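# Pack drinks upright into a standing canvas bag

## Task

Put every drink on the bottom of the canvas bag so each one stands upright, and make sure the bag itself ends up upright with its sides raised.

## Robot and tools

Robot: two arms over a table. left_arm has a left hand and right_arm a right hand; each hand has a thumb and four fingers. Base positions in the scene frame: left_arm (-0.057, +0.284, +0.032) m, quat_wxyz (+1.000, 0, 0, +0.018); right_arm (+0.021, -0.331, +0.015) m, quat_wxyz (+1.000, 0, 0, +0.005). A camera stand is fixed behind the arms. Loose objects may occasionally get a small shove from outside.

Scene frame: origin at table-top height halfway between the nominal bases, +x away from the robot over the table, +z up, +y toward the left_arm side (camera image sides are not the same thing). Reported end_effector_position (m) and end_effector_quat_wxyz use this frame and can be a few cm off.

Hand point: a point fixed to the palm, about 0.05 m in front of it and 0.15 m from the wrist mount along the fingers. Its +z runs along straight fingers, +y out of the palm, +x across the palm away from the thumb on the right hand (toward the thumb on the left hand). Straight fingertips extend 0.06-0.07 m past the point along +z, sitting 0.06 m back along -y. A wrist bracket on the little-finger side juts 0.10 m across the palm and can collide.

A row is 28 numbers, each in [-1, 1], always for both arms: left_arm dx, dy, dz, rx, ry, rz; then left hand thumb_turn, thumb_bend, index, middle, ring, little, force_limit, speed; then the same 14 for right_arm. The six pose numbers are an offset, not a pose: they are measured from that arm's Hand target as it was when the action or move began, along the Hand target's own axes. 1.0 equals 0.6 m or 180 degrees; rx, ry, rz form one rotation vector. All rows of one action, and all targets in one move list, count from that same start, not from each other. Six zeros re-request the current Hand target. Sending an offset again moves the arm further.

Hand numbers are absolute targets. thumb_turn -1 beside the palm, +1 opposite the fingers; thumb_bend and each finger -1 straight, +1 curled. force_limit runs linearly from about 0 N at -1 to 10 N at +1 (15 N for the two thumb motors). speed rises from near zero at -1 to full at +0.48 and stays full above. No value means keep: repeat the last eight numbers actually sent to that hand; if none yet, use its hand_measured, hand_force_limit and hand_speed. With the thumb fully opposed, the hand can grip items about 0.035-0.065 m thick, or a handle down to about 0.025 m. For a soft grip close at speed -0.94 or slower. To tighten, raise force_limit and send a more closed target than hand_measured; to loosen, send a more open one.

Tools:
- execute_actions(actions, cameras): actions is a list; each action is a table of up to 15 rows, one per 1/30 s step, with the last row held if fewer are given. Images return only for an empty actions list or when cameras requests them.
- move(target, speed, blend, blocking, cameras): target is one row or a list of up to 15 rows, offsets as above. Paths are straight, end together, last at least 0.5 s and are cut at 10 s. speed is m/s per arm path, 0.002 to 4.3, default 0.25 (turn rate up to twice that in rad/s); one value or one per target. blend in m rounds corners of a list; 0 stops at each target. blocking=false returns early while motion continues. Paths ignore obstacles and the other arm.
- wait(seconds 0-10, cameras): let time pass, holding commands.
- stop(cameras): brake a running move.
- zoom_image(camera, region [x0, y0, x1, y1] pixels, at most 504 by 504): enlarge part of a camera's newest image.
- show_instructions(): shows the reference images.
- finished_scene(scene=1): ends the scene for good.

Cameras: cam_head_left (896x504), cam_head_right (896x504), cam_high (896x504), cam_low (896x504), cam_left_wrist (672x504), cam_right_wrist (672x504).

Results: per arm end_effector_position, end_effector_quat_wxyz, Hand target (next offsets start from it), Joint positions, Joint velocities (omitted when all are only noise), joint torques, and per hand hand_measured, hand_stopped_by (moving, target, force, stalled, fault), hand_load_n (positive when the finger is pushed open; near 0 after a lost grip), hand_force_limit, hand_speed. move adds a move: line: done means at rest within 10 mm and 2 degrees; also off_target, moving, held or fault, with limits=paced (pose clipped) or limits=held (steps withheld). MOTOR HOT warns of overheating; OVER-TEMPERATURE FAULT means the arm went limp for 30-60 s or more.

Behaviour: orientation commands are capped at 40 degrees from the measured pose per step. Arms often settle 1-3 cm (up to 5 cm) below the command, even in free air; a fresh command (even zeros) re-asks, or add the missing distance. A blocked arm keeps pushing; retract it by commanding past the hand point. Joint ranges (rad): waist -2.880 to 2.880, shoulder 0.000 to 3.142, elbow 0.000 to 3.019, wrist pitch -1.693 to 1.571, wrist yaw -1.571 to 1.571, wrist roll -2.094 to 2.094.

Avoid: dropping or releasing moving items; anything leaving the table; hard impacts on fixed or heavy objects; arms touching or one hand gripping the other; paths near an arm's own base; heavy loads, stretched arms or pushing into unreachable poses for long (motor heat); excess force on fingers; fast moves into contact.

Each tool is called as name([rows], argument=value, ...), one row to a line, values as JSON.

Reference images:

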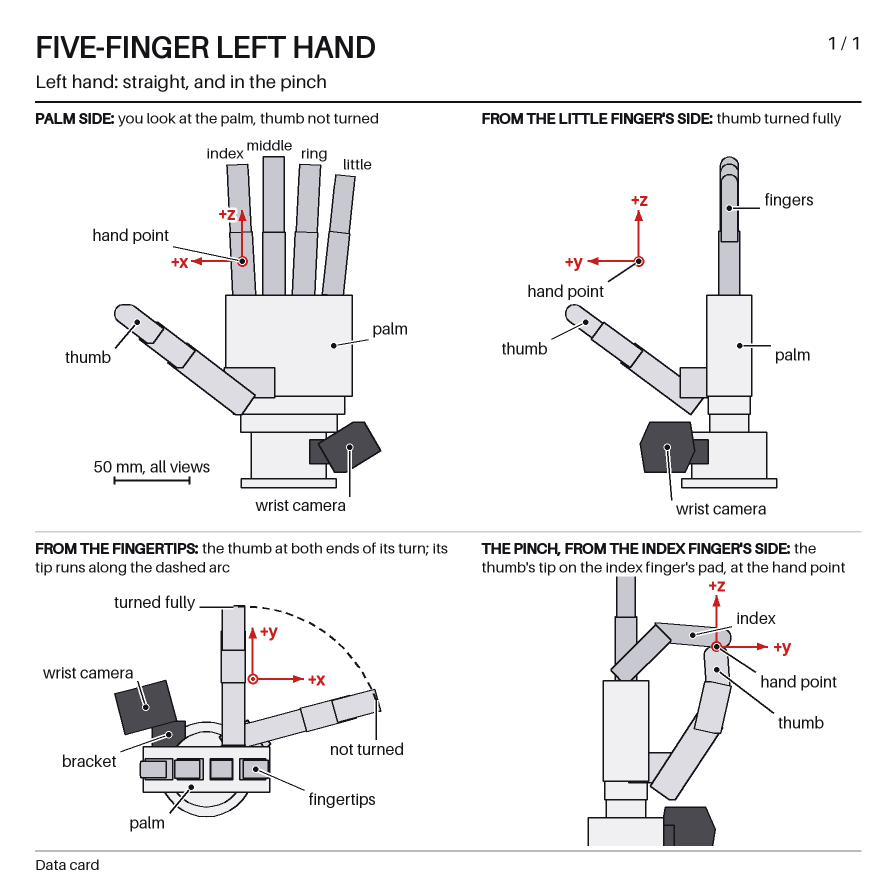

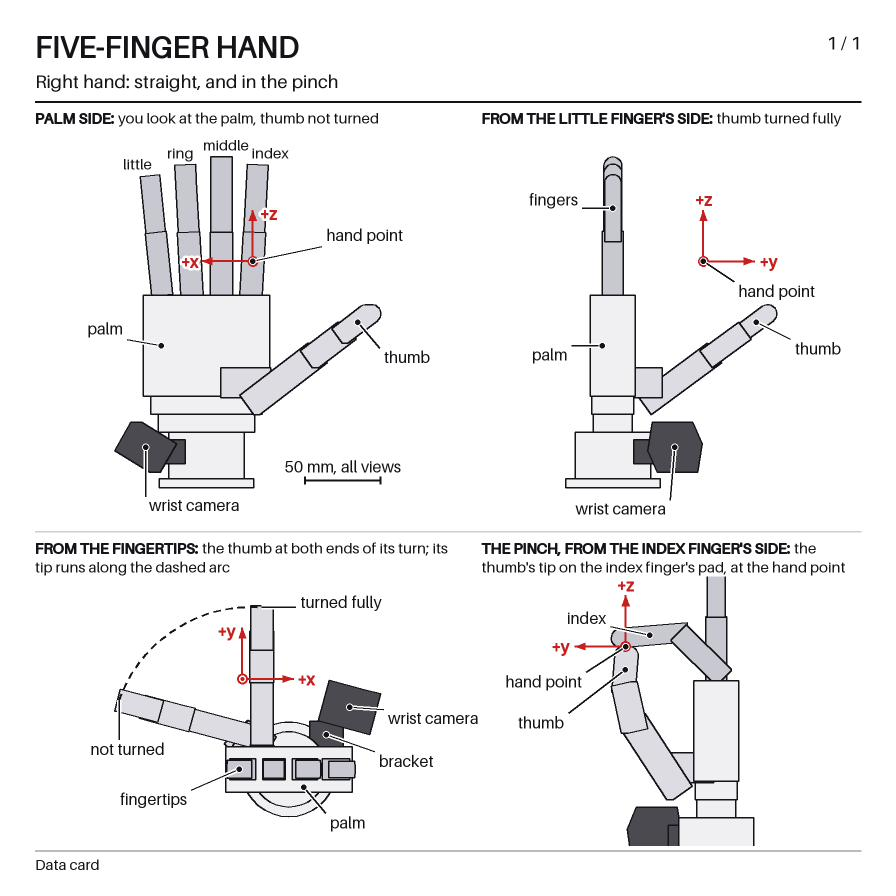

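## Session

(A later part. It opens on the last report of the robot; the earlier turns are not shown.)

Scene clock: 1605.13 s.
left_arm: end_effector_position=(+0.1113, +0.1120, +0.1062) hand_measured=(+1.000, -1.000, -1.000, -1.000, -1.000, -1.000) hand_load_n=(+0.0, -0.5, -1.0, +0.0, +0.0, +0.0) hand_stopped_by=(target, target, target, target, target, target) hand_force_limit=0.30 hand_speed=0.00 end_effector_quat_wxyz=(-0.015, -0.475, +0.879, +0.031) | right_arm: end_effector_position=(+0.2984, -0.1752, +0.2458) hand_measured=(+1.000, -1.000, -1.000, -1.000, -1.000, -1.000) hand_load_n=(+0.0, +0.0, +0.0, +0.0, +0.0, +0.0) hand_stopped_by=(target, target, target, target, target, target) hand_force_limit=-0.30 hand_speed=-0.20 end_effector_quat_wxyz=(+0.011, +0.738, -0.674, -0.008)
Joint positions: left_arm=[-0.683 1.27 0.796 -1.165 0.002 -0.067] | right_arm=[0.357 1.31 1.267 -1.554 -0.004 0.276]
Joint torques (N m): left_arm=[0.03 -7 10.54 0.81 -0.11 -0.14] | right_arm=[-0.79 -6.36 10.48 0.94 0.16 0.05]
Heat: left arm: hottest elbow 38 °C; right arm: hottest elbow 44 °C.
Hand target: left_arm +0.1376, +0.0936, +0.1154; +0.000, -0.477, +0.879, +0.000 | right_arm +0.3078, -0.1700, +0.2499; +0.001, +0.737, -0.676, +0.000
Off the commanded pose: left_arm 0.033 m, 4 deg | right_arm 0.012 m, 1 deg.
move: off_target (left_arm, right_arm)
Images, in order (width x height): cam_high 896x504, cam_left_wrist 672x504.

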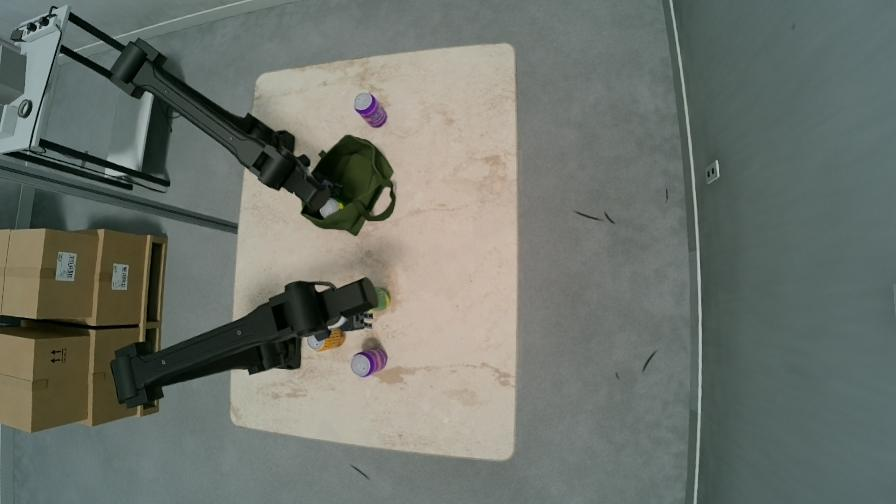

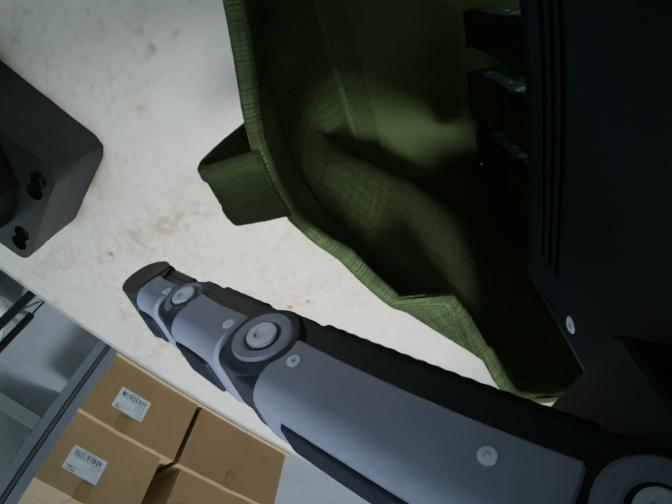

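move(target=[0, -0.025, -0.015, 0, 0, 0, 1, -1, -1, -1, -1, -1, 0.3, 0, 0, 0, 0, 0, 0, 0, 1, -1, -1, -1, -1, -1, -0.3, -0.2], speed=0.06, cameras=["cam_head_left", "cam_high"])

zoom_image(camera="cam_high", region=[270, 120, 430, 250])

Scene clock: 1607.20 s.
left_arm: end_effector_position=(+0.1261, +0.1009, +0.1103) hand_measured=(+1.000, -1.000, -1.000, -1.000, -1.000, -1.000) hand_load_n=(+0.0, +0.0, -0.5, -0.5, +0.0, +0.0) hand_stopped_by=(target, target, target, target, target, target) hand_force_limit=0.30 hand_speed=0.00 end_effector_quat_wxyz=(-0.013, -0.475, +0.879, +0.026) | right_arm: end_effector_position=(+0.2984, -0.1752, +0.2458) hand_measured=(+1.000, -1.000, -1.000, -1.000, -1.000, -1.000) hand_load_n=(+0.0, +0.0, +0.0, +0.0, +0.0, +0.0) hand_stopped_by=(target, target, target, target, target, target) hand_force_limit=-0.30 hand_speed=-0.20 end_effector_quat_wxyz=(+0.011, +0.738, -0.674, -0.008)
Joint positions: left_arm=[-0.683 1.307 0.843 -1.165 0.001 -0.067] | right_arm=[0.357 1.31 1.267 -1.554 -0.004 0.276]
Joint torques (N m): left_arm=[0.26 -8.23 10.91 -0.06 -0.11 -0.11] | right_arm=[-0.79 -6.36 10.47 0.94 0.16 0.04]
Heat: left arm: hottest elbow 38 °C; right arm: hottest elbow 44 °C.
Hand target: left_arm +0.1502, +0.0855, +0.1245; +0.000, -0.477, +0.879, +0.000 | right_arm +0.3078, -0.1700, +0.2499; +0.001, +0.737, -0.676, +0.000
Off the commanded pose: left_arm 0.032 m, 3 deg | right_arm 0.012 m, 1 deg.
move: off_target (left_arm, right_arm)
Images, in order (width x height): cam_head_left 896x504, cam_high 896x504.

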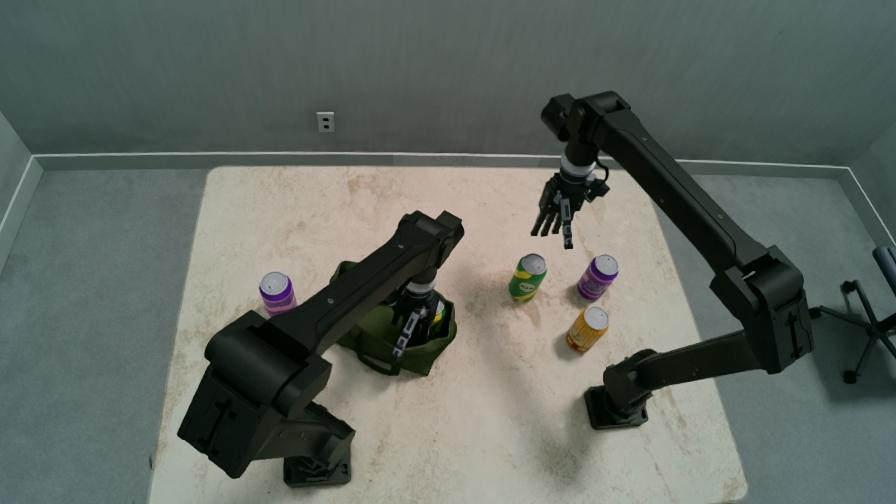

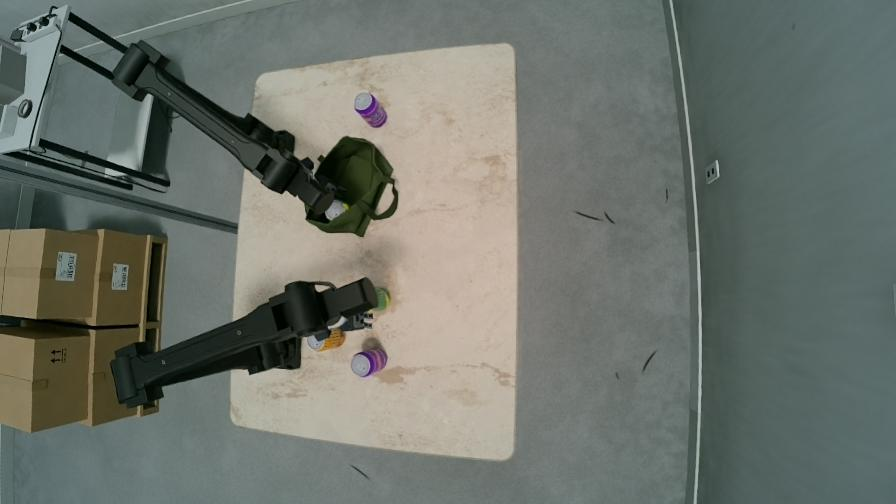

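Scaled by 3.150 from the camera's 896x504 image, which has a finer 1280x720 frame.

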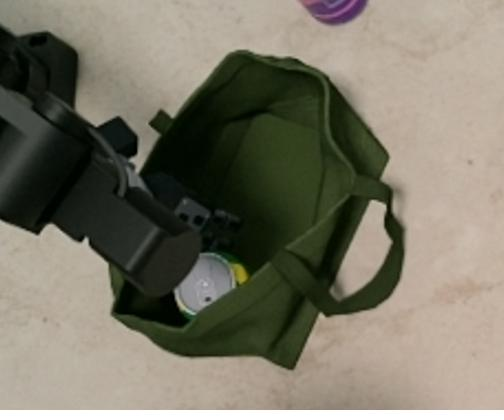

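move([
  [0, 0.055, -0.03, 0, 0, 0, 1, -1, -1, -1, -1, -1, 0.3, 0, 0, 0, 0, 0, 0, 0, 1, -1, -1, -1, -1, -1, -0.3, -0.2],
  [0, 0.055, -0.25, 0, 0, 0, 1, -1, -1, -1, -1, -1, 0.3, 0, 0, 0, 0, 0, 0, 0, 1, -1, -1, -1, -1, -1, -0.3, -0.2],
], speed=0.12, blend=0.01, cameras=["cam_head_left", "cam_high", "cam_left_wrist"])

zoom_image(camera="cam_high", region=[270, 120, 430, 250])

Scene clock: 1610.40 s.
left_arm: end_effector_position=(+0.1125, +0.1112, +0.2546) hand_measured=(+1.000, -1.000, -1.000, -1.000, -1.000, -1.000) hand_load_n=(+0.0, +0.0, +0.0, +0.0, +0.0, +0.0) hand_stopped_by=(target, target, target, target, target, target) hand_force_limit=0.30 hand_speed=0.00 end_effector_quat_wxyz=(-0.011, -0.475, +0.880, +0.023) | right_arm: end_effector_position=(+0.2984, -0.1752, +0.2458) hand_measured=(+1.000, -1.000, -1.000, -1.000, -1.000, -1.000) hand_load_n=(+0.0, -0.5, +0.0, +0.0, +0.0, -0.5) hand_stopped_by=(target, target, target, target, target, target) hand_force_limit=-0.30 hand_speed=-0.20 end_effector_quat_wxyz=(+0.011, +0.738, -0.674, -0.008)
Joint positions: left_arm=[-0.683 1.151 1.109 -1.579 0.001 -0.067] | right_arm=[0.357 1.31 1.267 -1.554 -0.004 0.276]
Joint torques (N m): left_arm=[-0.32 -7.82 11.26 -0.9 -0.09 -0.19] | right_arm=[-0.79 -6.36 10.45 0.96 0.16 0.05]
Heat: left arm: hottest elbow 39 °C; right arm: hottest elbow 44 °C.
Hand target: left_arm +0.1224, +0.1033, +0.2744; +0.000, -0.477, +0.879, +0.001 | right_arm +0.3078, -0.1700, +0.2499; +0.001, +0.737, -0.676, +0.000
Off the commanded pose: left_arm 0.024 m, 3 deg | right_arm 0.012 m, 1 deg.
move: off_target (left_arm, right_arm)
Images, in order (width x height): cam_head_left 896x504, cam_high 896x504, cam_left_wrist 672x504.

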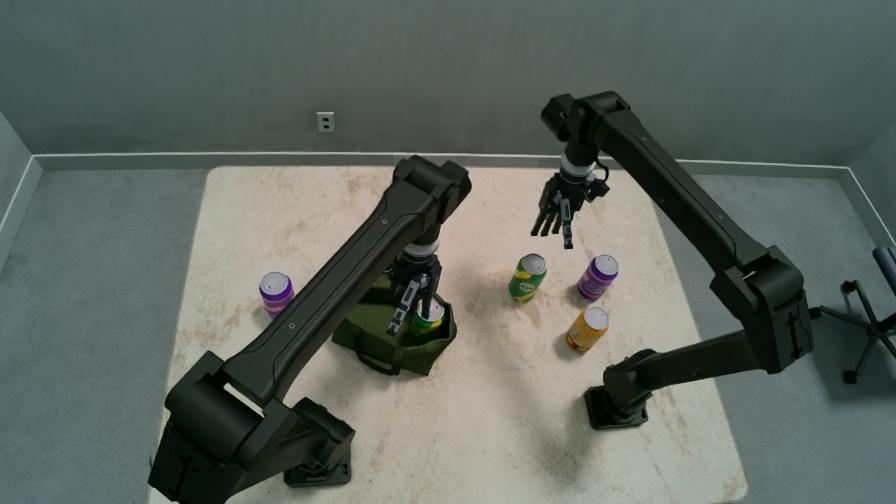

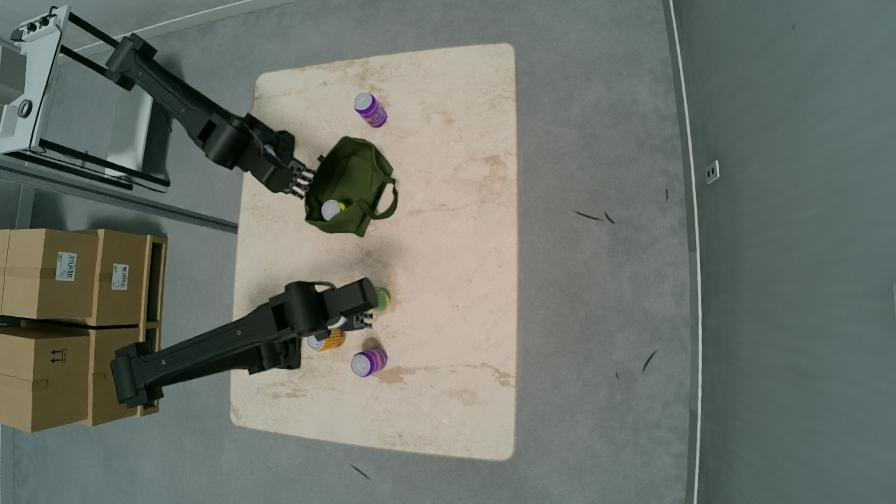

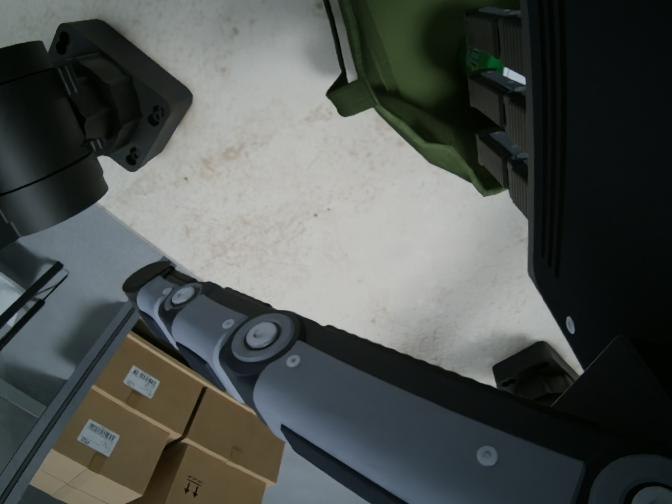

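Scaled by 3.150 from the camera's 896x504 image, which has a finer 1280x720 frame.

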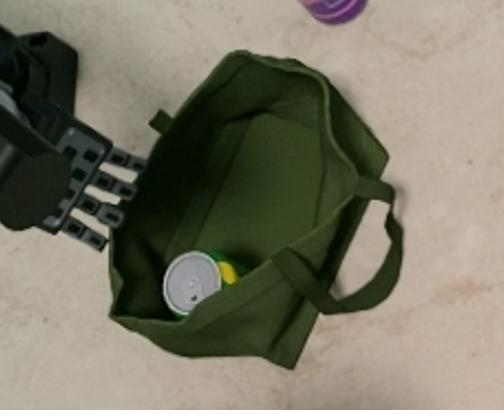

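zoom_image(camera="cam_high", region=[295, 130, 405, 245])

Scaled by 4.383 from the camera's 896x504 image, which has a finer 1280x720 frame.

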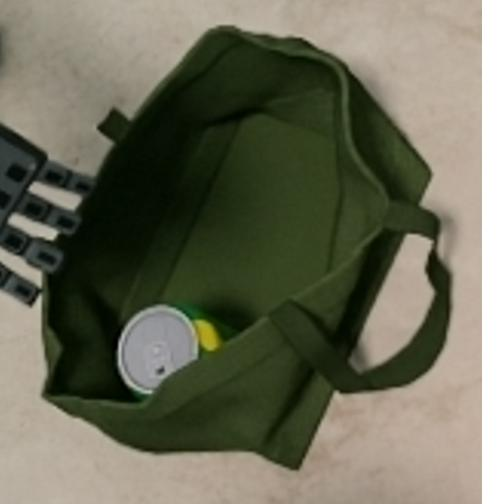

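move(target=[0, 0, 0, 0, 0, 0, 1, -1, -1, -1, -1, -1, 0.3, 0, -0.0088, -0.0135, 0.07, 0, 0, 0, 1, -1, -1, -1, -1, -1, -0.3, -0.2], speed=0.12, cameras=["cam_right_wrist", "cam_head_left"])

Scene clock: 1635.10 s.
left_arm: end_effector_position=(+0.1125, +0.1112, +0.2546) hand_measured=(+1.000, -1.000, -1.000, -1.000, -1.000, -1.000) hand_load_n=(+0.0, +0.0, +0.0, +0.0, +0.0, +0.0) hand_stopped_by=(target, target, target, target, target, target) hand_force_limit=0.30 hand_speed=0.00 end_effector_quat_wxyz=(-0.011, -0.475, +0.880, +0.023) | right_arm: end_effector_position=(+0.3156, -0.1673, +0.2143) hand_measured=(+1.000, -1.000, -1.000, -1.000, -1.000, -1.000) hand_load_n=(+0.0, +0.0, +0.0, +0.0, +0.0, +0.0) hand_stopped_by=(target, target, target, target, target, target) hand_force_limit=-0.30 hand_speed=-0.20 end_effector_quat_wxyz=(-0.003, +0.737, -0.676, -0.001)
Joint positions: left_arm=[-0.683 1.151 1.109 -1.579 0.001 -0.067] | right_arm=[0.36 1.344 1.221 -1.443 -0.003 0.282]
Joint torques (N m): left_arm=[-0.32 -7.82 11.26 -0.73 -0.09 -0.19] | right_arm=[-0.44 -6.71 7.87 1.01 0.15 0.04]
Heat: left arm: hottest elbow 40 °C; right arm: hottest elbow 43 °C.
Hand target: left_arm +0.1225, +0.1033, +0.2744; +0.000, -0.477, +0.879, +0.001 | right_arm +0.3154, -0.1641, +0.2079; +0.001, +0.737, -0.676, +0.000
Off the commanded pose: left_arm 0.023 m, 3 deg | right_arm 0.007 m, 0 deg.
move: off_target (left_arm)
Images, in order (width x height): cam_head_left 896x504, cam_right_wrist 672x504.

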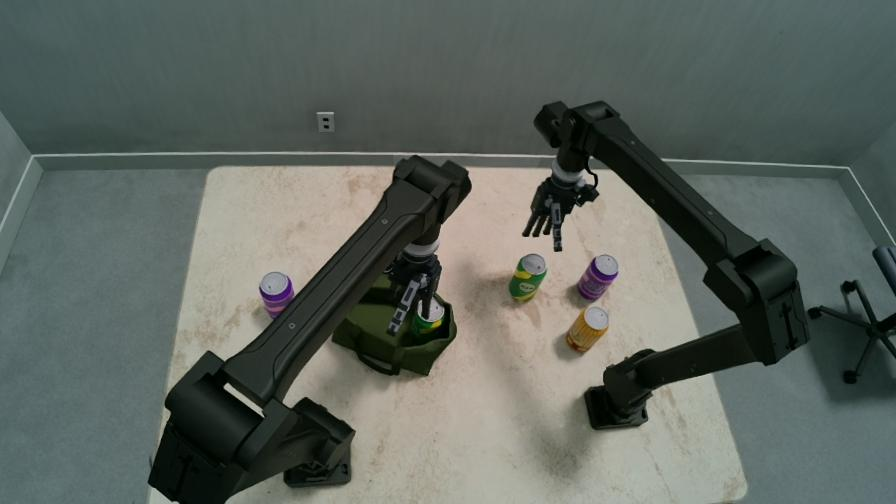

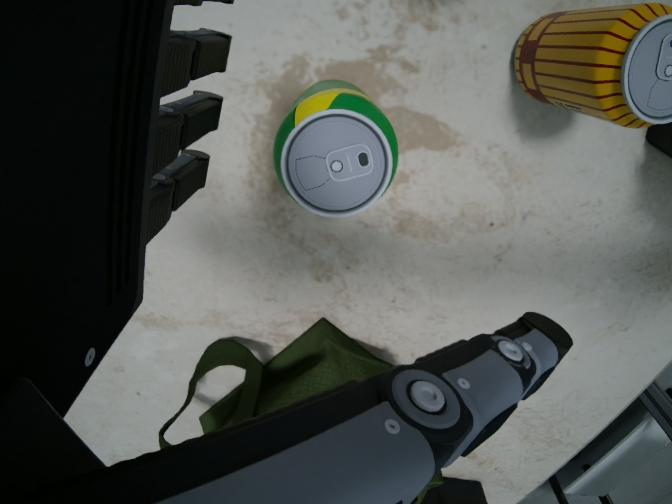

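move([
  [0, 0, 0, 0, 0, 0, 1, -1, -1, -1, -1, -1, 0.3, 0, 0, 0.019, 0, 0, 0, 0, 1, -1, -1, -1, -1, -1, -0.3, -0.2],
  [0, 0, 0, 0, 0, 0, 1, -1, -1, -1, -1, -1, 0.3, 0, 0, 0.019, 0.09, 0, 0, 0, 1, -1, -1, -1, -1, -1, -0.3, -0.2],
], speed=0.12, cameras=["cam_right_wrist", "cam_head_left", "cam_low"])

Scene clock: 1639.23 s.
left_arm: end_effector_position=(+0.1125, +0.1112, +0.2546) hand_measured=(+1.000, -1.000, -1.000, -1.000, -1.000, -1.000) hand_load_n=(+0.0, +0.0, +0.0, +0.0, +0.0, +0.0) hand_stopped_by=(target, target, target, target, target, target) hand_force_limit=0.30 hand_speed=0.00 end_effector_quat_wxyz=(-0.011, -0.475, +0.880, +0.023) | right_arm: end_effector_position=(+0.3056, -0.1676, +0.1622) hand_measured=(+1.000, -1.000, -1.000, -1.000, -1.000, -1.000) hand_load_n=(+0.0, +0.0, +0.0, +0.0, +0.0, +0.0) hand_stopped_by=(target, target, target, target, target, target) hand_force_limit=-0.30 hand_speed=-0.20 end_effector_quat_wxyz=(-0.006, +0.737, -0.676, +0.001)
Joint positions: left_arm=[-0.683 1.151 1.109 -1.579 0.001 -0.067] | right_arm=[0.369 1.341 1.08 -1.298 -0.003 0.292]
Joint torques (N m): left_arm=[-0.32 -7.82 11.26 -0.76 -0.09 -0.19] | right_arm=[-0.38 -6.18 7.5 1.1 0.16 0.04]
Heat: left arm: hottest elbow 40 °C; right arm: hottest elbow 43 °C.
Hand target: left_arm +0.1225, +0.1033, +0.2744; +0.000, -0.477, +0.879, +0.001 | right_arm +0.3040, -0.1650, +0.1540; +0.001, +0.737, -0.676, +0.000
Off the commanded pose: left_arm 0.024 m, 3 deg | right_arm 0.009 m, 1 deg.
move: off_target (left_arm)
Images, in order (width x height): cam_head_left 896x504, cam_low 896x504, cam_right_wrist 672x504.

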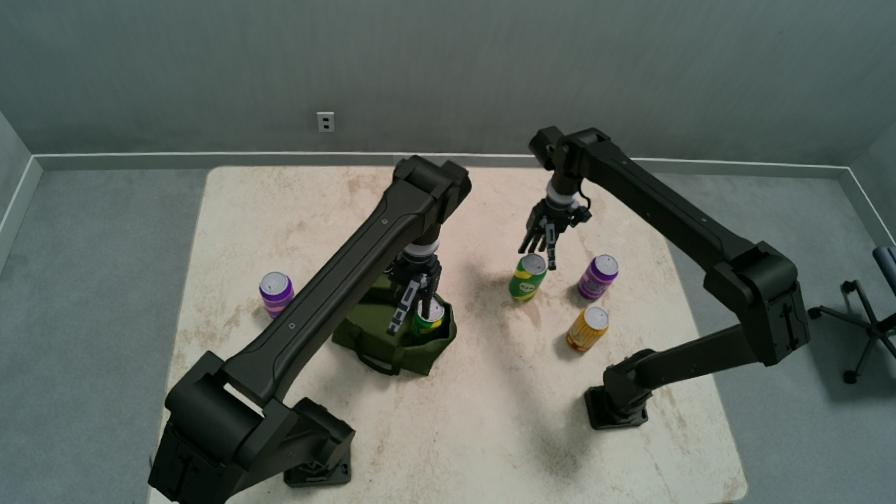

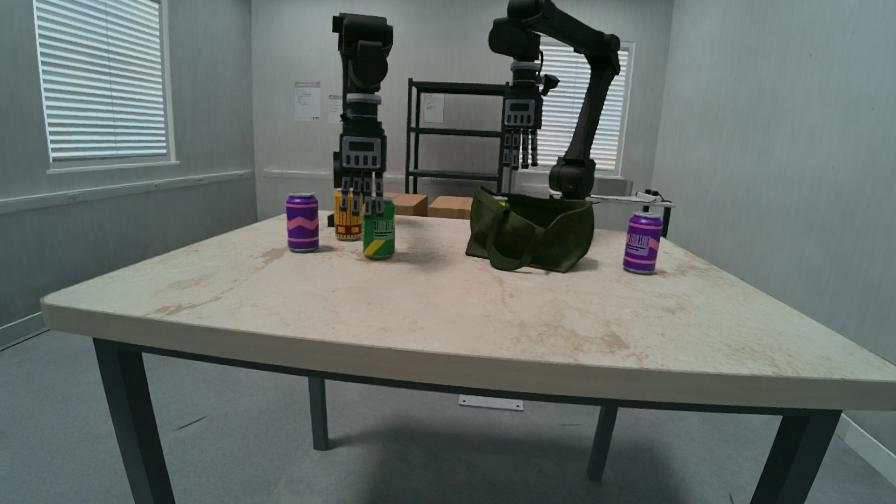

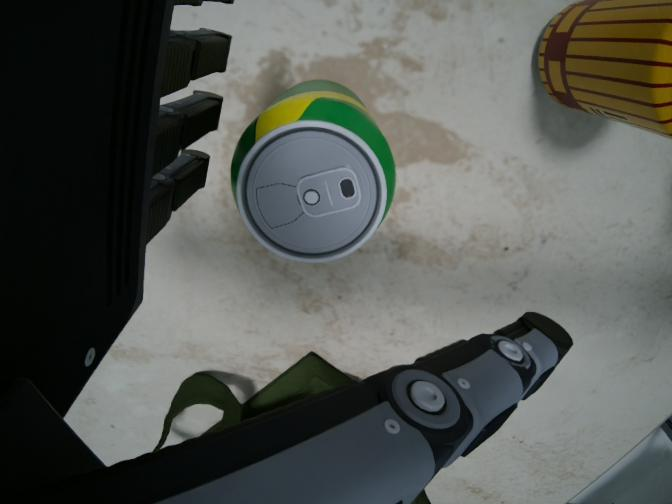

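move(target=[0, 0, 0, 0, 0, 0, 1, -1, -1, -1, -1, -1, 0.3, 0, 0, 0.0, 0.098, 0, 0, 0, 1, -1, -1, -1, -1, -1, -0.3, -0.2], speed=0.12, cameras=["cam_right_wrist", "cam_low"])

Scene clock: 1641.03 s.
left_arm: end_effector_position=(+0.1125, +0.1112, +0.2546) hand_measured=(+1.000, -1.000, -1.000, -1.000, -1.000, -1.000) hand_load_n=(+0.0, +0.0, +0.0, +0.0, +0.0, +0.0) hand_stopped_by=(target, target, target, target, target, target) hand_force_limit=0.30 hand_speed=0.00 end_effector_quat_wxyz=(-0.011, -0.475, +0.880, +0.023) | right_arm: end_effector_position=(+0.3060, -0.1674, +0.1020) hand_measured=(+1.000, -1.000, -1.000, -1.000, -1.000, -1.000) hand_load_n=(+0.0, +0.0, +0.0, +0.0, +0.0, +0.0) hand_stopped_by=(target, target, target, target, target, target) hand_force_limit=-0.30 hand_speed=-0.20 end_effector_quat_wxyz=(-0.004, +0.737, -0.676, +0.000)
Joint positions: left_arm=[-0.683 1.151 1.109 -1.579 0.001 -0.067] | right_arm=[0.369 1.403 0.971 -1.133 -0.003 0.292]
Joint torques (N m): left_arm=[-0.26 -7.82 11.25 -0.75 -0.09 -0.2] | right_arm=[-0.38 -6.42 7.16 1.07 0.15 0.05]
Heat: left arm: hottest elbow 40 °C; right arm: hottest elbow 43 °C.
Hand target: left_arm +0.1225, +0.1033, +0.2744; +0.000, -0.477, +0.879, +0.001 | right_arm +0.3039, -0.1650, +0.0952; +0.001, +0.737, -0.676, +0.000
Off the commanded pose: left_arm 0.024 m, 3 deg | right_arm 0.007 m, 0 deg.
move: off_target (left_arm)
Images, in order (width x height): cam_low 896x504, cam_right_wrist 672x504.

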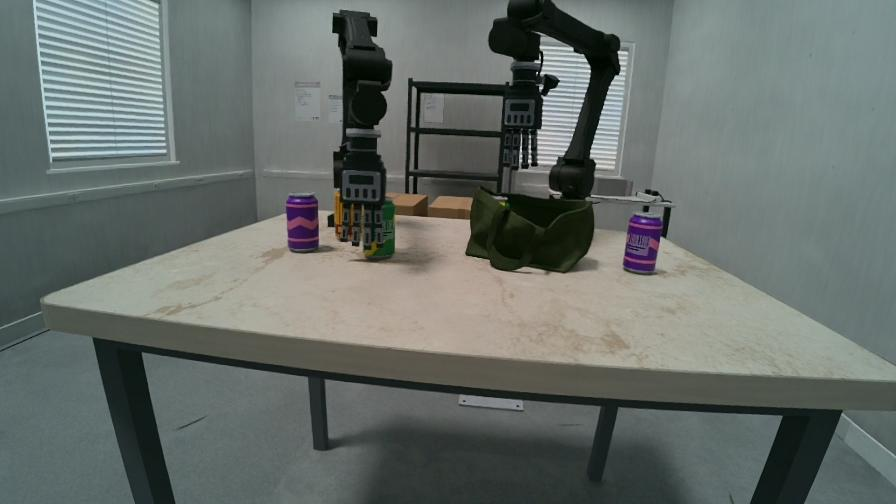

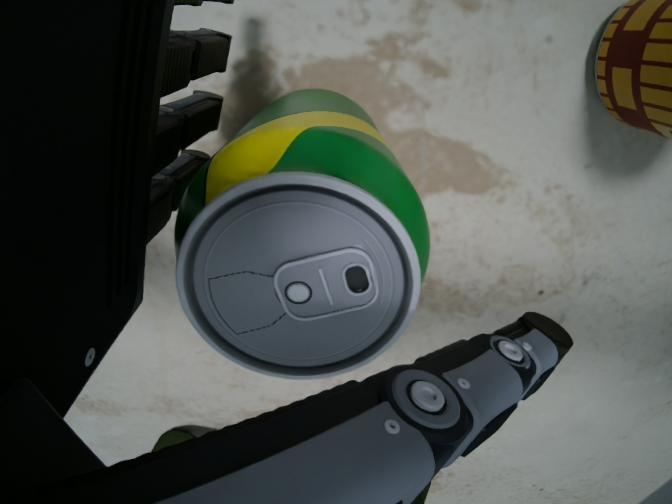

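move(target=[0, 0, 0, 0, 0, 0, 1, -1, -1, -1, -1, -1, 0.3, 0, 0, 0.016, 0, 0, 0, 0, 1, -1, -1, -1, -1, -1, -0.3, -0.2], speed=0.06, cameras=["cam_right_wrist"])

Scene clock: 1642.40 s.
left_arm: end_effector_position=(+0.1125, +0.1112, +0.2546) hand_measured=(+1.000, -1.000, -1.000, -1.000, -1.000, -1.000) hand_load_n=(+0.0, +0.0, +0.0, +0.0, +0.0, +0.0) hand_stopped_by=(target, target, target, target, target, target) hand_force_limit=0.30 hand_speed=0.00 end_effector_quat_wxyz=(-0.011, -0.475, +0.880, +0.023) | right_arm: end_effector_position=(+0.2980, -0.1680, +0.0960) hand_measured=(+1.000, -1.000, -1.000, -1.000, -1.000, -1.000) hand_load_n=(+0.0, +0.0, +0.0, +0.0, +0.0, +0.0) hand_stopped_by=(target, target, target, target, target, target) hand_force_limit=-0.30 hand_speed=-0.20 end_effector_quat_wxyz=(+0.004, +0.736, -0.676, -0.004)
Joint positions: left_arm=[-0.683 1.151 1.109 -1.579 0.001 -0.067] | right_arm=[0.375 1.403 0.952 -1.13 -0.003 0.299]
Joint torques (N m): left_arm=[-0.32 -7.82 11.28 -0.75 -0.09 -0.2] | right_arm=[-0.32 -8.47 6.72 0.94 0.13 0.03]
Heat: left arm: hottest elbow 40 °C; right arm: hottest elbow 43 °C.
Hand target: left_arm +0.1225, +0.1033, +0.2744; +0.000, -0.477, +0.879, +0.001 | right_arm +0.2942, -0.1659, +0.0951; +0.001, +0.737, -0.676, -0.001
Off the commanded pose: left_arm 0.024 m, 3 deg | right_arm 0.004 m, 1 deg.
move: off_target (left_arm)
Images, in order (width x height): cam_right_wrist 672x504.

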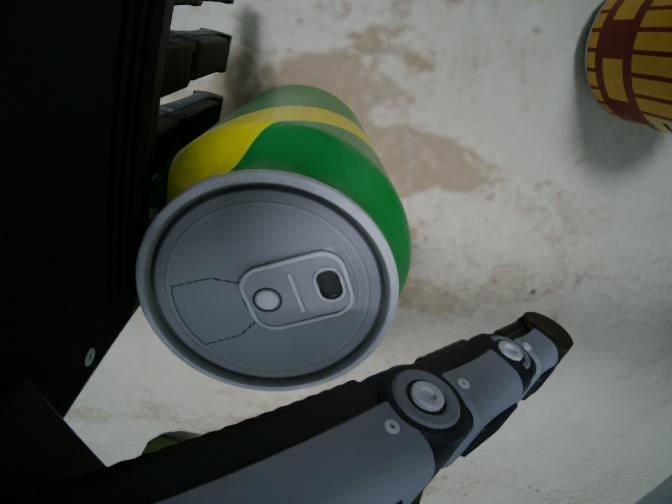

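move(target=[0, 0, 0, 0, 0, 0, 1, -1, -1, -1, -1, -1, 0.3, 0, 0, 0, 0, 0, 0, 0, 1, -0.2, -1, -1, -1, -1, 0.5, -0.8], speed=0.06, cameras=["cam_right_wrist"])

Scene clock: 1645.13 s.
left_arm: end_effector_position=(+0.1125, +0.1112, +0.2546) hand_measured=(+1.000, -1.000, -1.000, -1.000, -1.000, -1.000) hand_load_n=(+0.0, +0.0, +0.0, +0.0, +0.0, +0.0) hand_stopped_by=(target, target, target, target, target, target) hand_force_limit=0.30 hand_speed=0.00 end_effector_quat_wxyz=(-0.011, -0.475, +0.880, +0.023) | right_arm: end_effector_position=(+0.2981, -0.1673, +0.0980) hand_measured=(+1.000, -0.396, -1.000, -1.000, -1.000, -1.000) hand_load_n=(+0.5, +12.5, +0.0, +0.0, +0.0, +0.0) hand_stopped_by=(target, force, target, target, target, target) hand_force_limit=0.50 hand_speed=-0.80 end_effector_quat_wxyz=(+0.001, +0.737, -0.676, -0.002)
Joint positions: left_arm=[-0.683 1.151 1.109 -1.579 0.001 -0.067] | right_arm=[0.377 1.396 0.952 -1.129 -0.003 0.3]
Joint torques (N m): left_arm=[-0.32 -7.88 11.26 -0.75 -0.09 -0.19] | right_arm=[-0.44 -7.94 6.76 0.91 0.14 0.03]
Heat: left arm: hottest elbow 40 °C; right arm: hottest elbow 43 °C.
Hand target: left_arm +0.1225, +0.1033, +0.2744; +0.000, -0.477, +0.879, +0.001 | right_arm +0.2943, -0.1658, +0.0952; +0.001, +0.737, -0.676, -0.001
Off the commanded pose: left_arm 0.024 m, 3 deg | right_arm 0.005 m, 0 deg.
move: off_target (left_arm)
Images, in order (width x height): cam_right_wrist 672x504.

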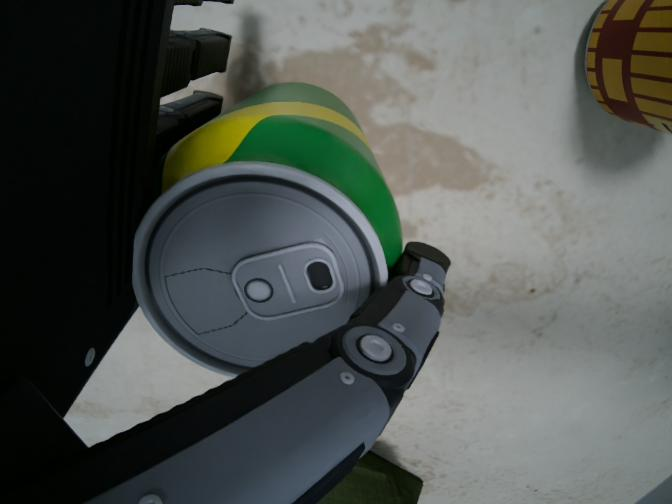

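move(target=[0, 0, 0, 0, 0, 0, 1, -1, -1, -1, -1, -1, 0.3, 0, 0, 0, 0, 0, 0, 0, 1, -0.1, -1, -1, -1, -1, 0.95, -0.8], speed=0.06)

Scene clock: 1646.13 s.
left_arm: end_effector_position=(+0.1125, +0.1112, +0.2546) hand_measured=(+1.000, -1.000, -1.000, -1.000, -1.000, -1.000) hand_load_n=(+0.0, -0.5, +0.0, +0.0, +0.0, +0.0) hand_stopped_by=(target, target, target, target, target, target) hand_force_limit=0.30 hand_speed=0.00 end_effector_quat_wxyz=(-0.011, -0.475, +0.880, +0.023) | right_arm: end_effector_position=(+0.2981, -0.1673, +0.0980) hand_measured=(+1.000, -0.394, -1.000, -1.000, -1.000, -1.000) hand_load_n=(+0.5, +13.5, +0.0, +0.0, +0.0, +0.0) hand_stopped_by=(target, force, target, target, target, target) hand_force_limit=0.95 hand_speed=-0.80 end_effector_quat_wxyz=(+0.001, +0.737, -0.676, -0.002)
Joint positions: left_arm=[-0.683 1.151 1.109 -1.579 0.001 -0.067] | right_arm=[0.377 1.396 0.952 -1.129 -0.003 0.3]
Joint torques (N m): left_arm=[-0.38 -7.82 11.26 -0.75 -0.1 -0.19] | right_arm=[-0.5 -7.94 6.76 0.9 0.14 0.03]
Heat: left arm: hottest elbow 41 °C; right arm: hottest elbow 43 °C.
Hand target: left_arm +0.1225, +0.1033, +0.2744; +0.000, -0.477, +0.879, +0.001 | right_arm +0.2943, -0.1658, +0.0952; +0.001, +0.737, -0.676, -0.001
Off the commanded pose: left_arm 0.024 m, 3 deg | right_arm 0.005 m, 0 deg.
move: off_target (left_arm)

move([
  [0, 0, 0, 0, 0, 0, 1, -1, -1, -1, -1, -1, 0.3, 0, 0.0025, -0.03, -0.055, 0, 0, 0, 1, -0.1, -1, -1, -1, -1, 0.95, -0.8],
  [0, 0, 0, 0, 0, 0, 1, -1, -1, -1, -1, -1, 0.3, 0, 0.0025, -0.03, -0.16, 0, 0, 0, 1, -0.1, -1, -1, -1, -1, 0.95, -0.8],
], speed=0.08, blend=0.01, cameras=["cam_right_wrist", "cam_low"])

Scene clock: 1648.57 s.
left_arm: end_effector_position=(+0.1125, +0.1112, +0.2546) hand_measured=(+1.000, -1.000, -1.000, -1.000, -1.000, -1.000) hand_load_n=(+0.0, +0.0, +0.0, +0.0, +0.0, +0.0) hand_stopped_by=(target, target, target, target, target, target) hand_force_limit=0.30 hand_speed=0.00 end_effector_quat_wxyz=(-0.011, -0.475, +0.880, +0.023) | right_arm: end_effector_position=(+0.2952, -0.1687, +0.1700) hand_measured=(+1.000, -0.392, -1.000, -1.000, -1.000, -1.000) hand_load_n=(+0.0, +0.0, +0.0, +0.0, +0.0, +0.0) hand_stopped_by=(target, force, target, target, target, target) hand_force_limit=0.95 hand_speed=-0.80 end_effector_quat_wxyz=(+0.025, +0.737, -0.676, -0.013)
Joint positions: left_arm=[-0.683 1.151 1.109 -1.579 0.001 -0.067] | right_arm=[0.377 1.36 1.108 -1.376 -0.002 0.3]
Joint torques (N m): left_arm=[-0.32 -7.82 11.25 -0.76 -0.1 -0.19] | right_arm=[-1.79 -8.35 12.7 -0.08 0.13 -0.13]
Heat: left arm: hottest elbow 41 °C; right arm: hottest elbow 43 °C.
Hand target: left_arm +0.1225, +0.1033, +0.2744; +0.000, -0.477, +0.879, +0.001 | right_arm +0.3124, -0.1658, +0.1911; +0.001, +0.737, -0.676, +0.000
Off the commanded pose: left_arm 0.024 m, 3 deg | right_arm 0.027 m, 3 deg.
move: off_target (left_arm, right_arm)
Images, in order (width x height): cam_low 896x504, cam_right_wrist 672x504.

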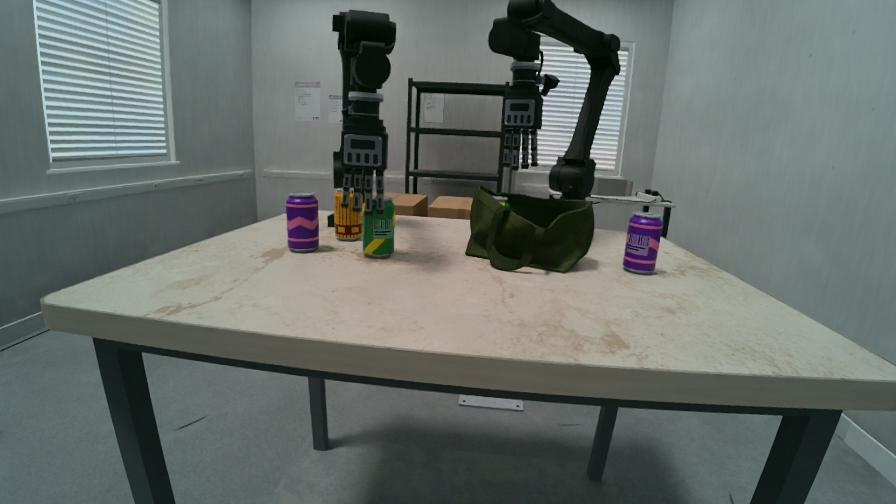

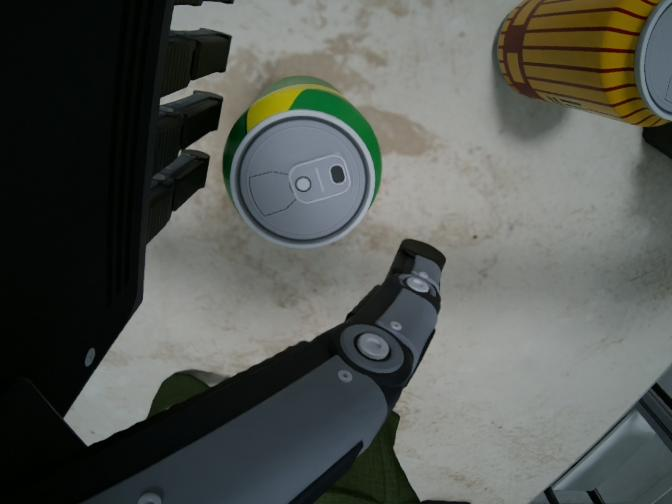

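move(target=[0, 0, 0, 0, 0, 0, 1, -1, -1, -1, -1, -1, 0.3, 0, 0.0, 0.009, 0.01, 0, 0, 0, 1, -1, -1, -1, -1, -1, 0.5, 0], speed=0.12, cameras=["cam_right_wrist"])

Scene clock: 1650.87 s.
left_arm: end_effector_position=(+0.1125, +0.1112, +0.2546) hand_measured=(+1.000, -1.000, -1.000, -1.000, -1.000, -1.000) hand_load_n=(+0.0, +0.0, +0.0, +0.0, +0.0, +0.0) hand_stopped_by=(target, target, target, target, target, target) hand_force_limit=0.30 hand_speed=0.00 end_effector_quat_wxyz=(-0.011, -0.475, +0.880, +0.023) | right_arm: end_effector_position=(+0.2951, -0.1687, +0.1714) hand_measured=(+1.000, -1.000, -1.000, -1.000, -1.000, -1.000) hand_load_n=(+0.0, +0.0, +0.0, +0.0, +0.0, +0.0) hand_stopped_by=(target, target, target, target, target, target) hand_force_limit=0.50 hand_speed=0.00 end_effector_quat_wxyz=(+0.023, +0.737, -0.676, -0.012)
Joint positions: left_arm=[-0.683 1.151 1.109 -1.579 0.001 -0.067] | right_arm=[0.377 1.355 1.108 -1.376 -0.002 0.3]
Joint torques (N m): left_arm=[-0.38 -7.94 11.26 -0.75 -0.09 -0.19] | right_arm=[-1.49 -8.59 10.78 0.62 0.11 -0.09]
Heat: left arm: hottest elbow 41 °C; right arm: hottest elbow 44 °C.
Hand target: left_arm +0.1225, +0.1033, +0.2744; +0.000, -0.477, +0.879, +0.001 | right_arm +0.3070, -0.1662, +0.1851; +0.001, +0.737, -0.676, -0.001
Off the commanded pose: left_arm 0.024 m, 3 deg | right_arm 0.018 m, 3 deg.
move: off_target (left_arm, right_arm)
Images, in order (width x height): cam_right_wrist 672x504.

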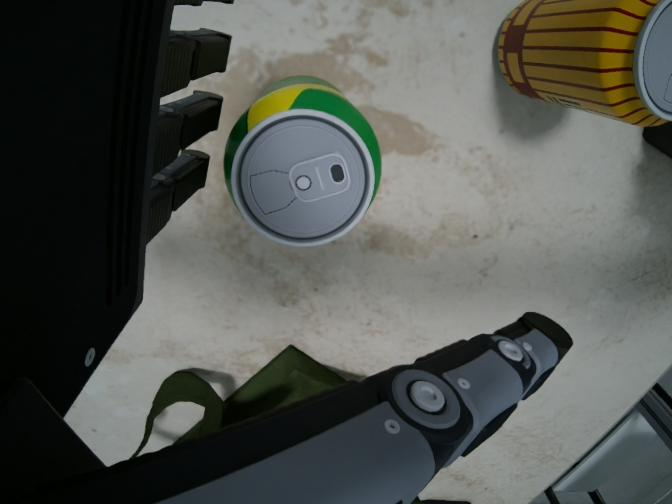

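move(target=[0, 0, 0, 0, 0, 0, 1, -1, -1, -1, -1, -1, 0.3, 0, 0.0, -0.022, 0.02, 0, 0, 0, 1, -1, -1, -1, -1, -1, 0.5, 0], speed=0.12)

Scene clock: 1652.20 s.
left_arm: end_effector_position=(+0.1125, +0.1112, +0.2546) hand_measured=(+1.000, -1.000, -1.000, -1.000, -1.000, -1.000) hand_load_n=(+0.0, +0.0, +0.0, +0.0, +0.0, +0.5) hand_stopped_by=(target, target, target, target, target, target) hand_force_limit=0.30 hand_speed=0.00 end_effector_quat_wxyz=(-0.011, -0.475, +0.880, +0.023) | right_arm: end_effector_position=(+0.3027, -0.1677, +0.1660) hand_measured=(+1.000, -1.000, -1.000, -1.000, -1.000, -1.000) hand_load_n=(+0.0, -0.5, +0.0, +0.0, +0.0, +0.0) hand_stopped_by=(target, target, target, target, target, target) hand_force_limit=0.50 hand_speed=0.00 end_effector_quat_wxyz=(+0.016, +0.737, -0.676, -0.009)
Joint positions: left_arm=[-0.683 1.151 1.109 -1.579 0.001 -0.067] | right_arm=[0.372 1.367 1.108 -1.349 -0.002 0.294]
Joint torques (N m): left_arm=[-0.38 -7.82 11.26 -0.75 -0.09 -0.2] | right_arm=[-1.85 -6.48 11.3 0.94 0.12 -0.13]
Heat: left arm: hottest elbow 41 °C; right arm: hottest elbow 44 °C.
Hand target: left_arm +0.1225, +0.1033, +0.2744; +0.000, -0.477, +0.879, +0.001 | right_arm +0.3202, -0.1652, +0.1731; +0.001, +0.737, -0.676, -0.001
Off the commanded pose: left_arm 0.024 m, 3 deg | right_arm 0.019 m, 2 deg.
move: off_target (left_arm, right_arm)

move(target=[0, 0, 0, 0, 0, 0, 1, -1, -1, -1, -1, -1, 0.3, 0, 0.001, 0.0205, 0.075, 0, 0, 0, 1, -1, -1, -1, -1, -1, 0.5, 0], speed=0.1, cameras=["cam_right_wrist"])

Scene clock: 1653.63 s.
left_arm: end_effector_position=(+0.1125, +0.1112, +0.2546) hand_measured=(+1.000, -1.000, -1.000, -1.000, -1.000, -1.000) hand_load_n=(+0.0, +0.0, +0.0, +0.0, +0.0, +0.0) hand_stopped_by=(target, target, target, target, target, target) hand_force_limit=0.30 hand_speed=0.00 end_effector_quat_wxyz=(-0.011, -0.475, +0.880, +0.023) | right_arm: end_effector_position=(+0.3083, -0.1655, +0.1357) hand_measured=(+1.000, -1.000, -1.000, -1.000, -1.000, -1.000) hand_load_n=(+0.0, +0.0, +0.0, +0.0, +0.0, +0.0) hand_stopped_by=(target, target, target, target, target, target) hand_force_limit=0.50 hand_speed=0.00 end_effector_quat_wxyz=(-0.004, +0.737, -0.676, +0.001)
Joint positions: left_arm=[-0.683 1.151 1.109 -1.579 0.001 -0.067] | right_arm=[0.372 1.373 1.038 -1.226 -0.002 0.294]
Joint torques (N m): left_arm=[-0.32 -7.82 11.25 -0.73 -0.09 -0.19] | right_arm=[-1.32 -6.77 7.36 1.11 0.1 -0.06]
Heat: left arm: hottest elbow 41 °C; right arm: hottest elbow 44 °C.
Hand target: left_arm +0.1225, +0.1033, +0.2744; +0.000, -0.477, +0.879, +0.001 | right_arm +0.3080, -0.1668, +0.1282; +0.001, +0.737, -0.676, -0.001
Off the commanded pose: left_arm 0.024 m, 3 deg | right_arm 0.008 m, 1 deg.
move: off_target (left_arm)
Images, in order (width x height): cam_right_wrist 672x504.

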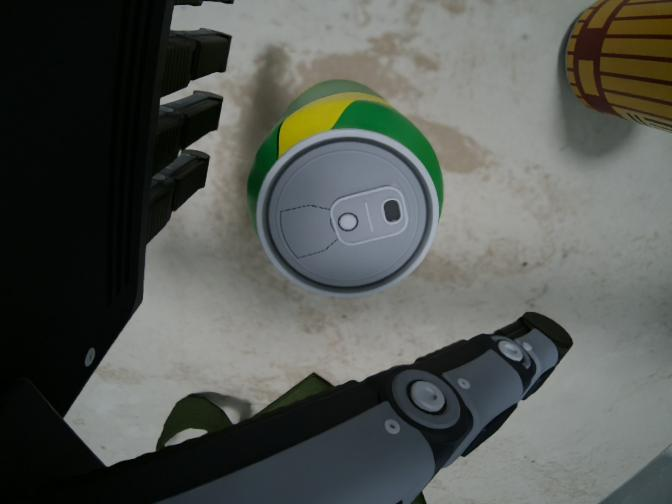

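move(target=[0, 0, 0, 0, 0, 0, 1, -1, -1, -1, -1, -1, 0.3, 0, 0, 0.006, 0.08, 0, 0, 0, 1, -1, -1, -1, -1, -1, 0.5, 0], speed=0.1, cameras=["cam_right_wrist"])

Scene clock: 1655.07 s.
left_arm: end_effector_position=(+0.1125, +0.1112, +0.2546) hand_measured=(+1.000, -1.000, -1.000, -1.000, -1.000, -1.000) hand_load_n=(+0.0, +0.0, +0.0, +0.0, +0.0, +0.0) hand_stopped_by=(target, target, target, target, target, target) hand_force_limit=0.30 hand_speed=0.00 end_effector_quat_wxyz=(-0.011, -0.475, +0.880, +0.023) | right_arm: end_effector_position=(+0.3055, -0.1665, +0.0870) hand_measured=(+1.000, -1.000, -1.000, -1.000, -1.000, -1.000) hand_load_n=(+0.0, +0.0, +0.0, +0.0, +0.0, +0.0) hand_stopped_by=(target, target, target, target, target, target) hand_force_limit=0.50 hand_speed=0.00 end_effector_quat_wxyz=(-0.004, +0.737, -0.676, +0.001)
Joint positions: left_arm=[-0.683 1.151 1.109 -1.579 0.001 -0.067] | right_arm=[0.372 1.421 0.947 -1.089 -0.002 0.294]
Joint torques (N m): left_arm=[-0.32 -7.88 11.26 -0.73 -0.09 -0.2] | right_arm=[-1.08 -6.71 6.98 1.05 0.11 -0.03]
Heat: left arm: hottest elbow 41 °C; right arm: hottest elbow 44 °C.
Hand target: left_arm +0.1225, +0.1033, +0.2744; +0.000, -0.477, +0.879, +0.001 | right_arm +0.3042, -0.1672, +0.0802; +0.001, +0.737, -0.676, -0.001
Off the commanded pose: left_arm 0.024 m, 3 deg | right_arm 0.007 m, 1 deg.
move: off_target (left_arm)
Images, in order (width x height): cam_right_wrist 672x504.

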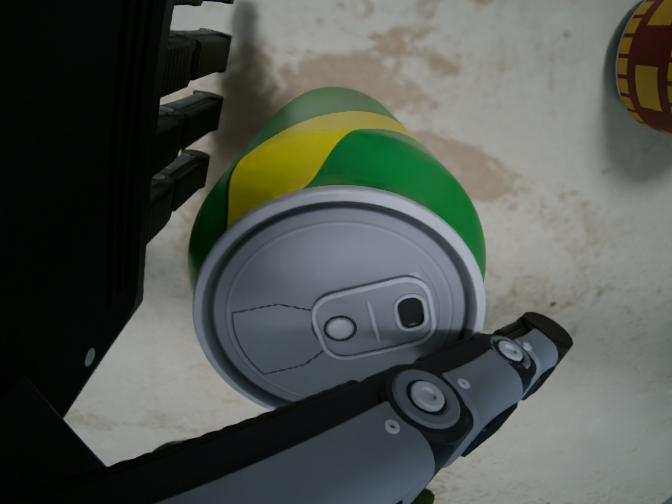

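move(target=[0, 0, 0, 0, 0, 0, 1, -1, -1, -1, -1, -1, 0.3, 0, 0, 0.016, -0.01, 0, 0, 0, 1, -1, -1, -1, -1, -1, 0.5, 0], speed=0.06, cameras=["cam_right_wrist"])

Scene clock: 1656.63 s.
left_arm: end_effector_position=(+0.1125, +0.1112, +0.2546) hand_measured=(+1.000, -1.000, -1.000, -1.000, -1.000, -1.000) hand_load_n=(+0.0, +0.0, +0.0, +0.0, +0.0, +0.0) hand_stopped_by=(target, target, target, target, target, target) hand_force_limit=0.30 hand_speed=0.00 end_effector_quat_wxyz=(-0.011, -0.475, +0.880, +0.023) | right_arm: end_effector_position=(+0.3004, -0.1686, +0.0844) hand_measured=(+1.000, -1.000, -1.000, -1.000, -1.000, -1.000) hand_load_n=(+0.0, +0.0, +0.0, +0.0, +0.0, +0.0) hand_stopped_by=(target, target, target, target, target, target) hand_force_limit=0.50 hand_speed=0.00 end_effector_quat_wxyz=(+0.000, +0.737, -0.676, -0.001)
Joint positions: left_arm=[-0.683 1.151 1.109 -1.579 0.001 -0.067] | right_arm=[0.372 1.417 0.933 -1.089 -0.002 0.294]
Joint torques (N m): left_arm=[-0.32 -7.88 11.25 -0.73 -0.1 -0.19] | right_arm=[-0.5 -8.82 6.83 0.29 0.11 0.04]
Heat: left arm: hottest elbow 41 °C; right arm: hottest elbow 43 °C.
Hand target: left_arm +0.1225, +0.1033, +0.2744; +0.000, -0.477, +0.879, +0.001 | right_arm +0.2948, -0.1680, +0.0862; +0.001, +0.737, -0.676, +0.000
Off the commanded pose: left_arm 0.024 m, 3 deg | right_arm 0.006 m, 0 deg.
move: off_target (left_arm)
Images, in order (width x height): cam_right_wrist 672x504.

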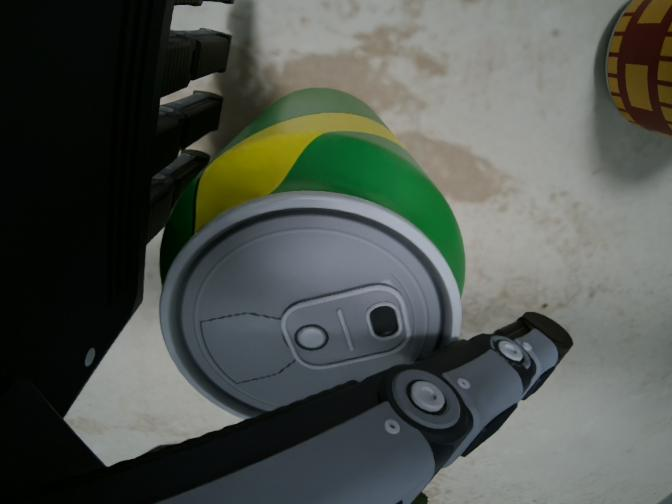

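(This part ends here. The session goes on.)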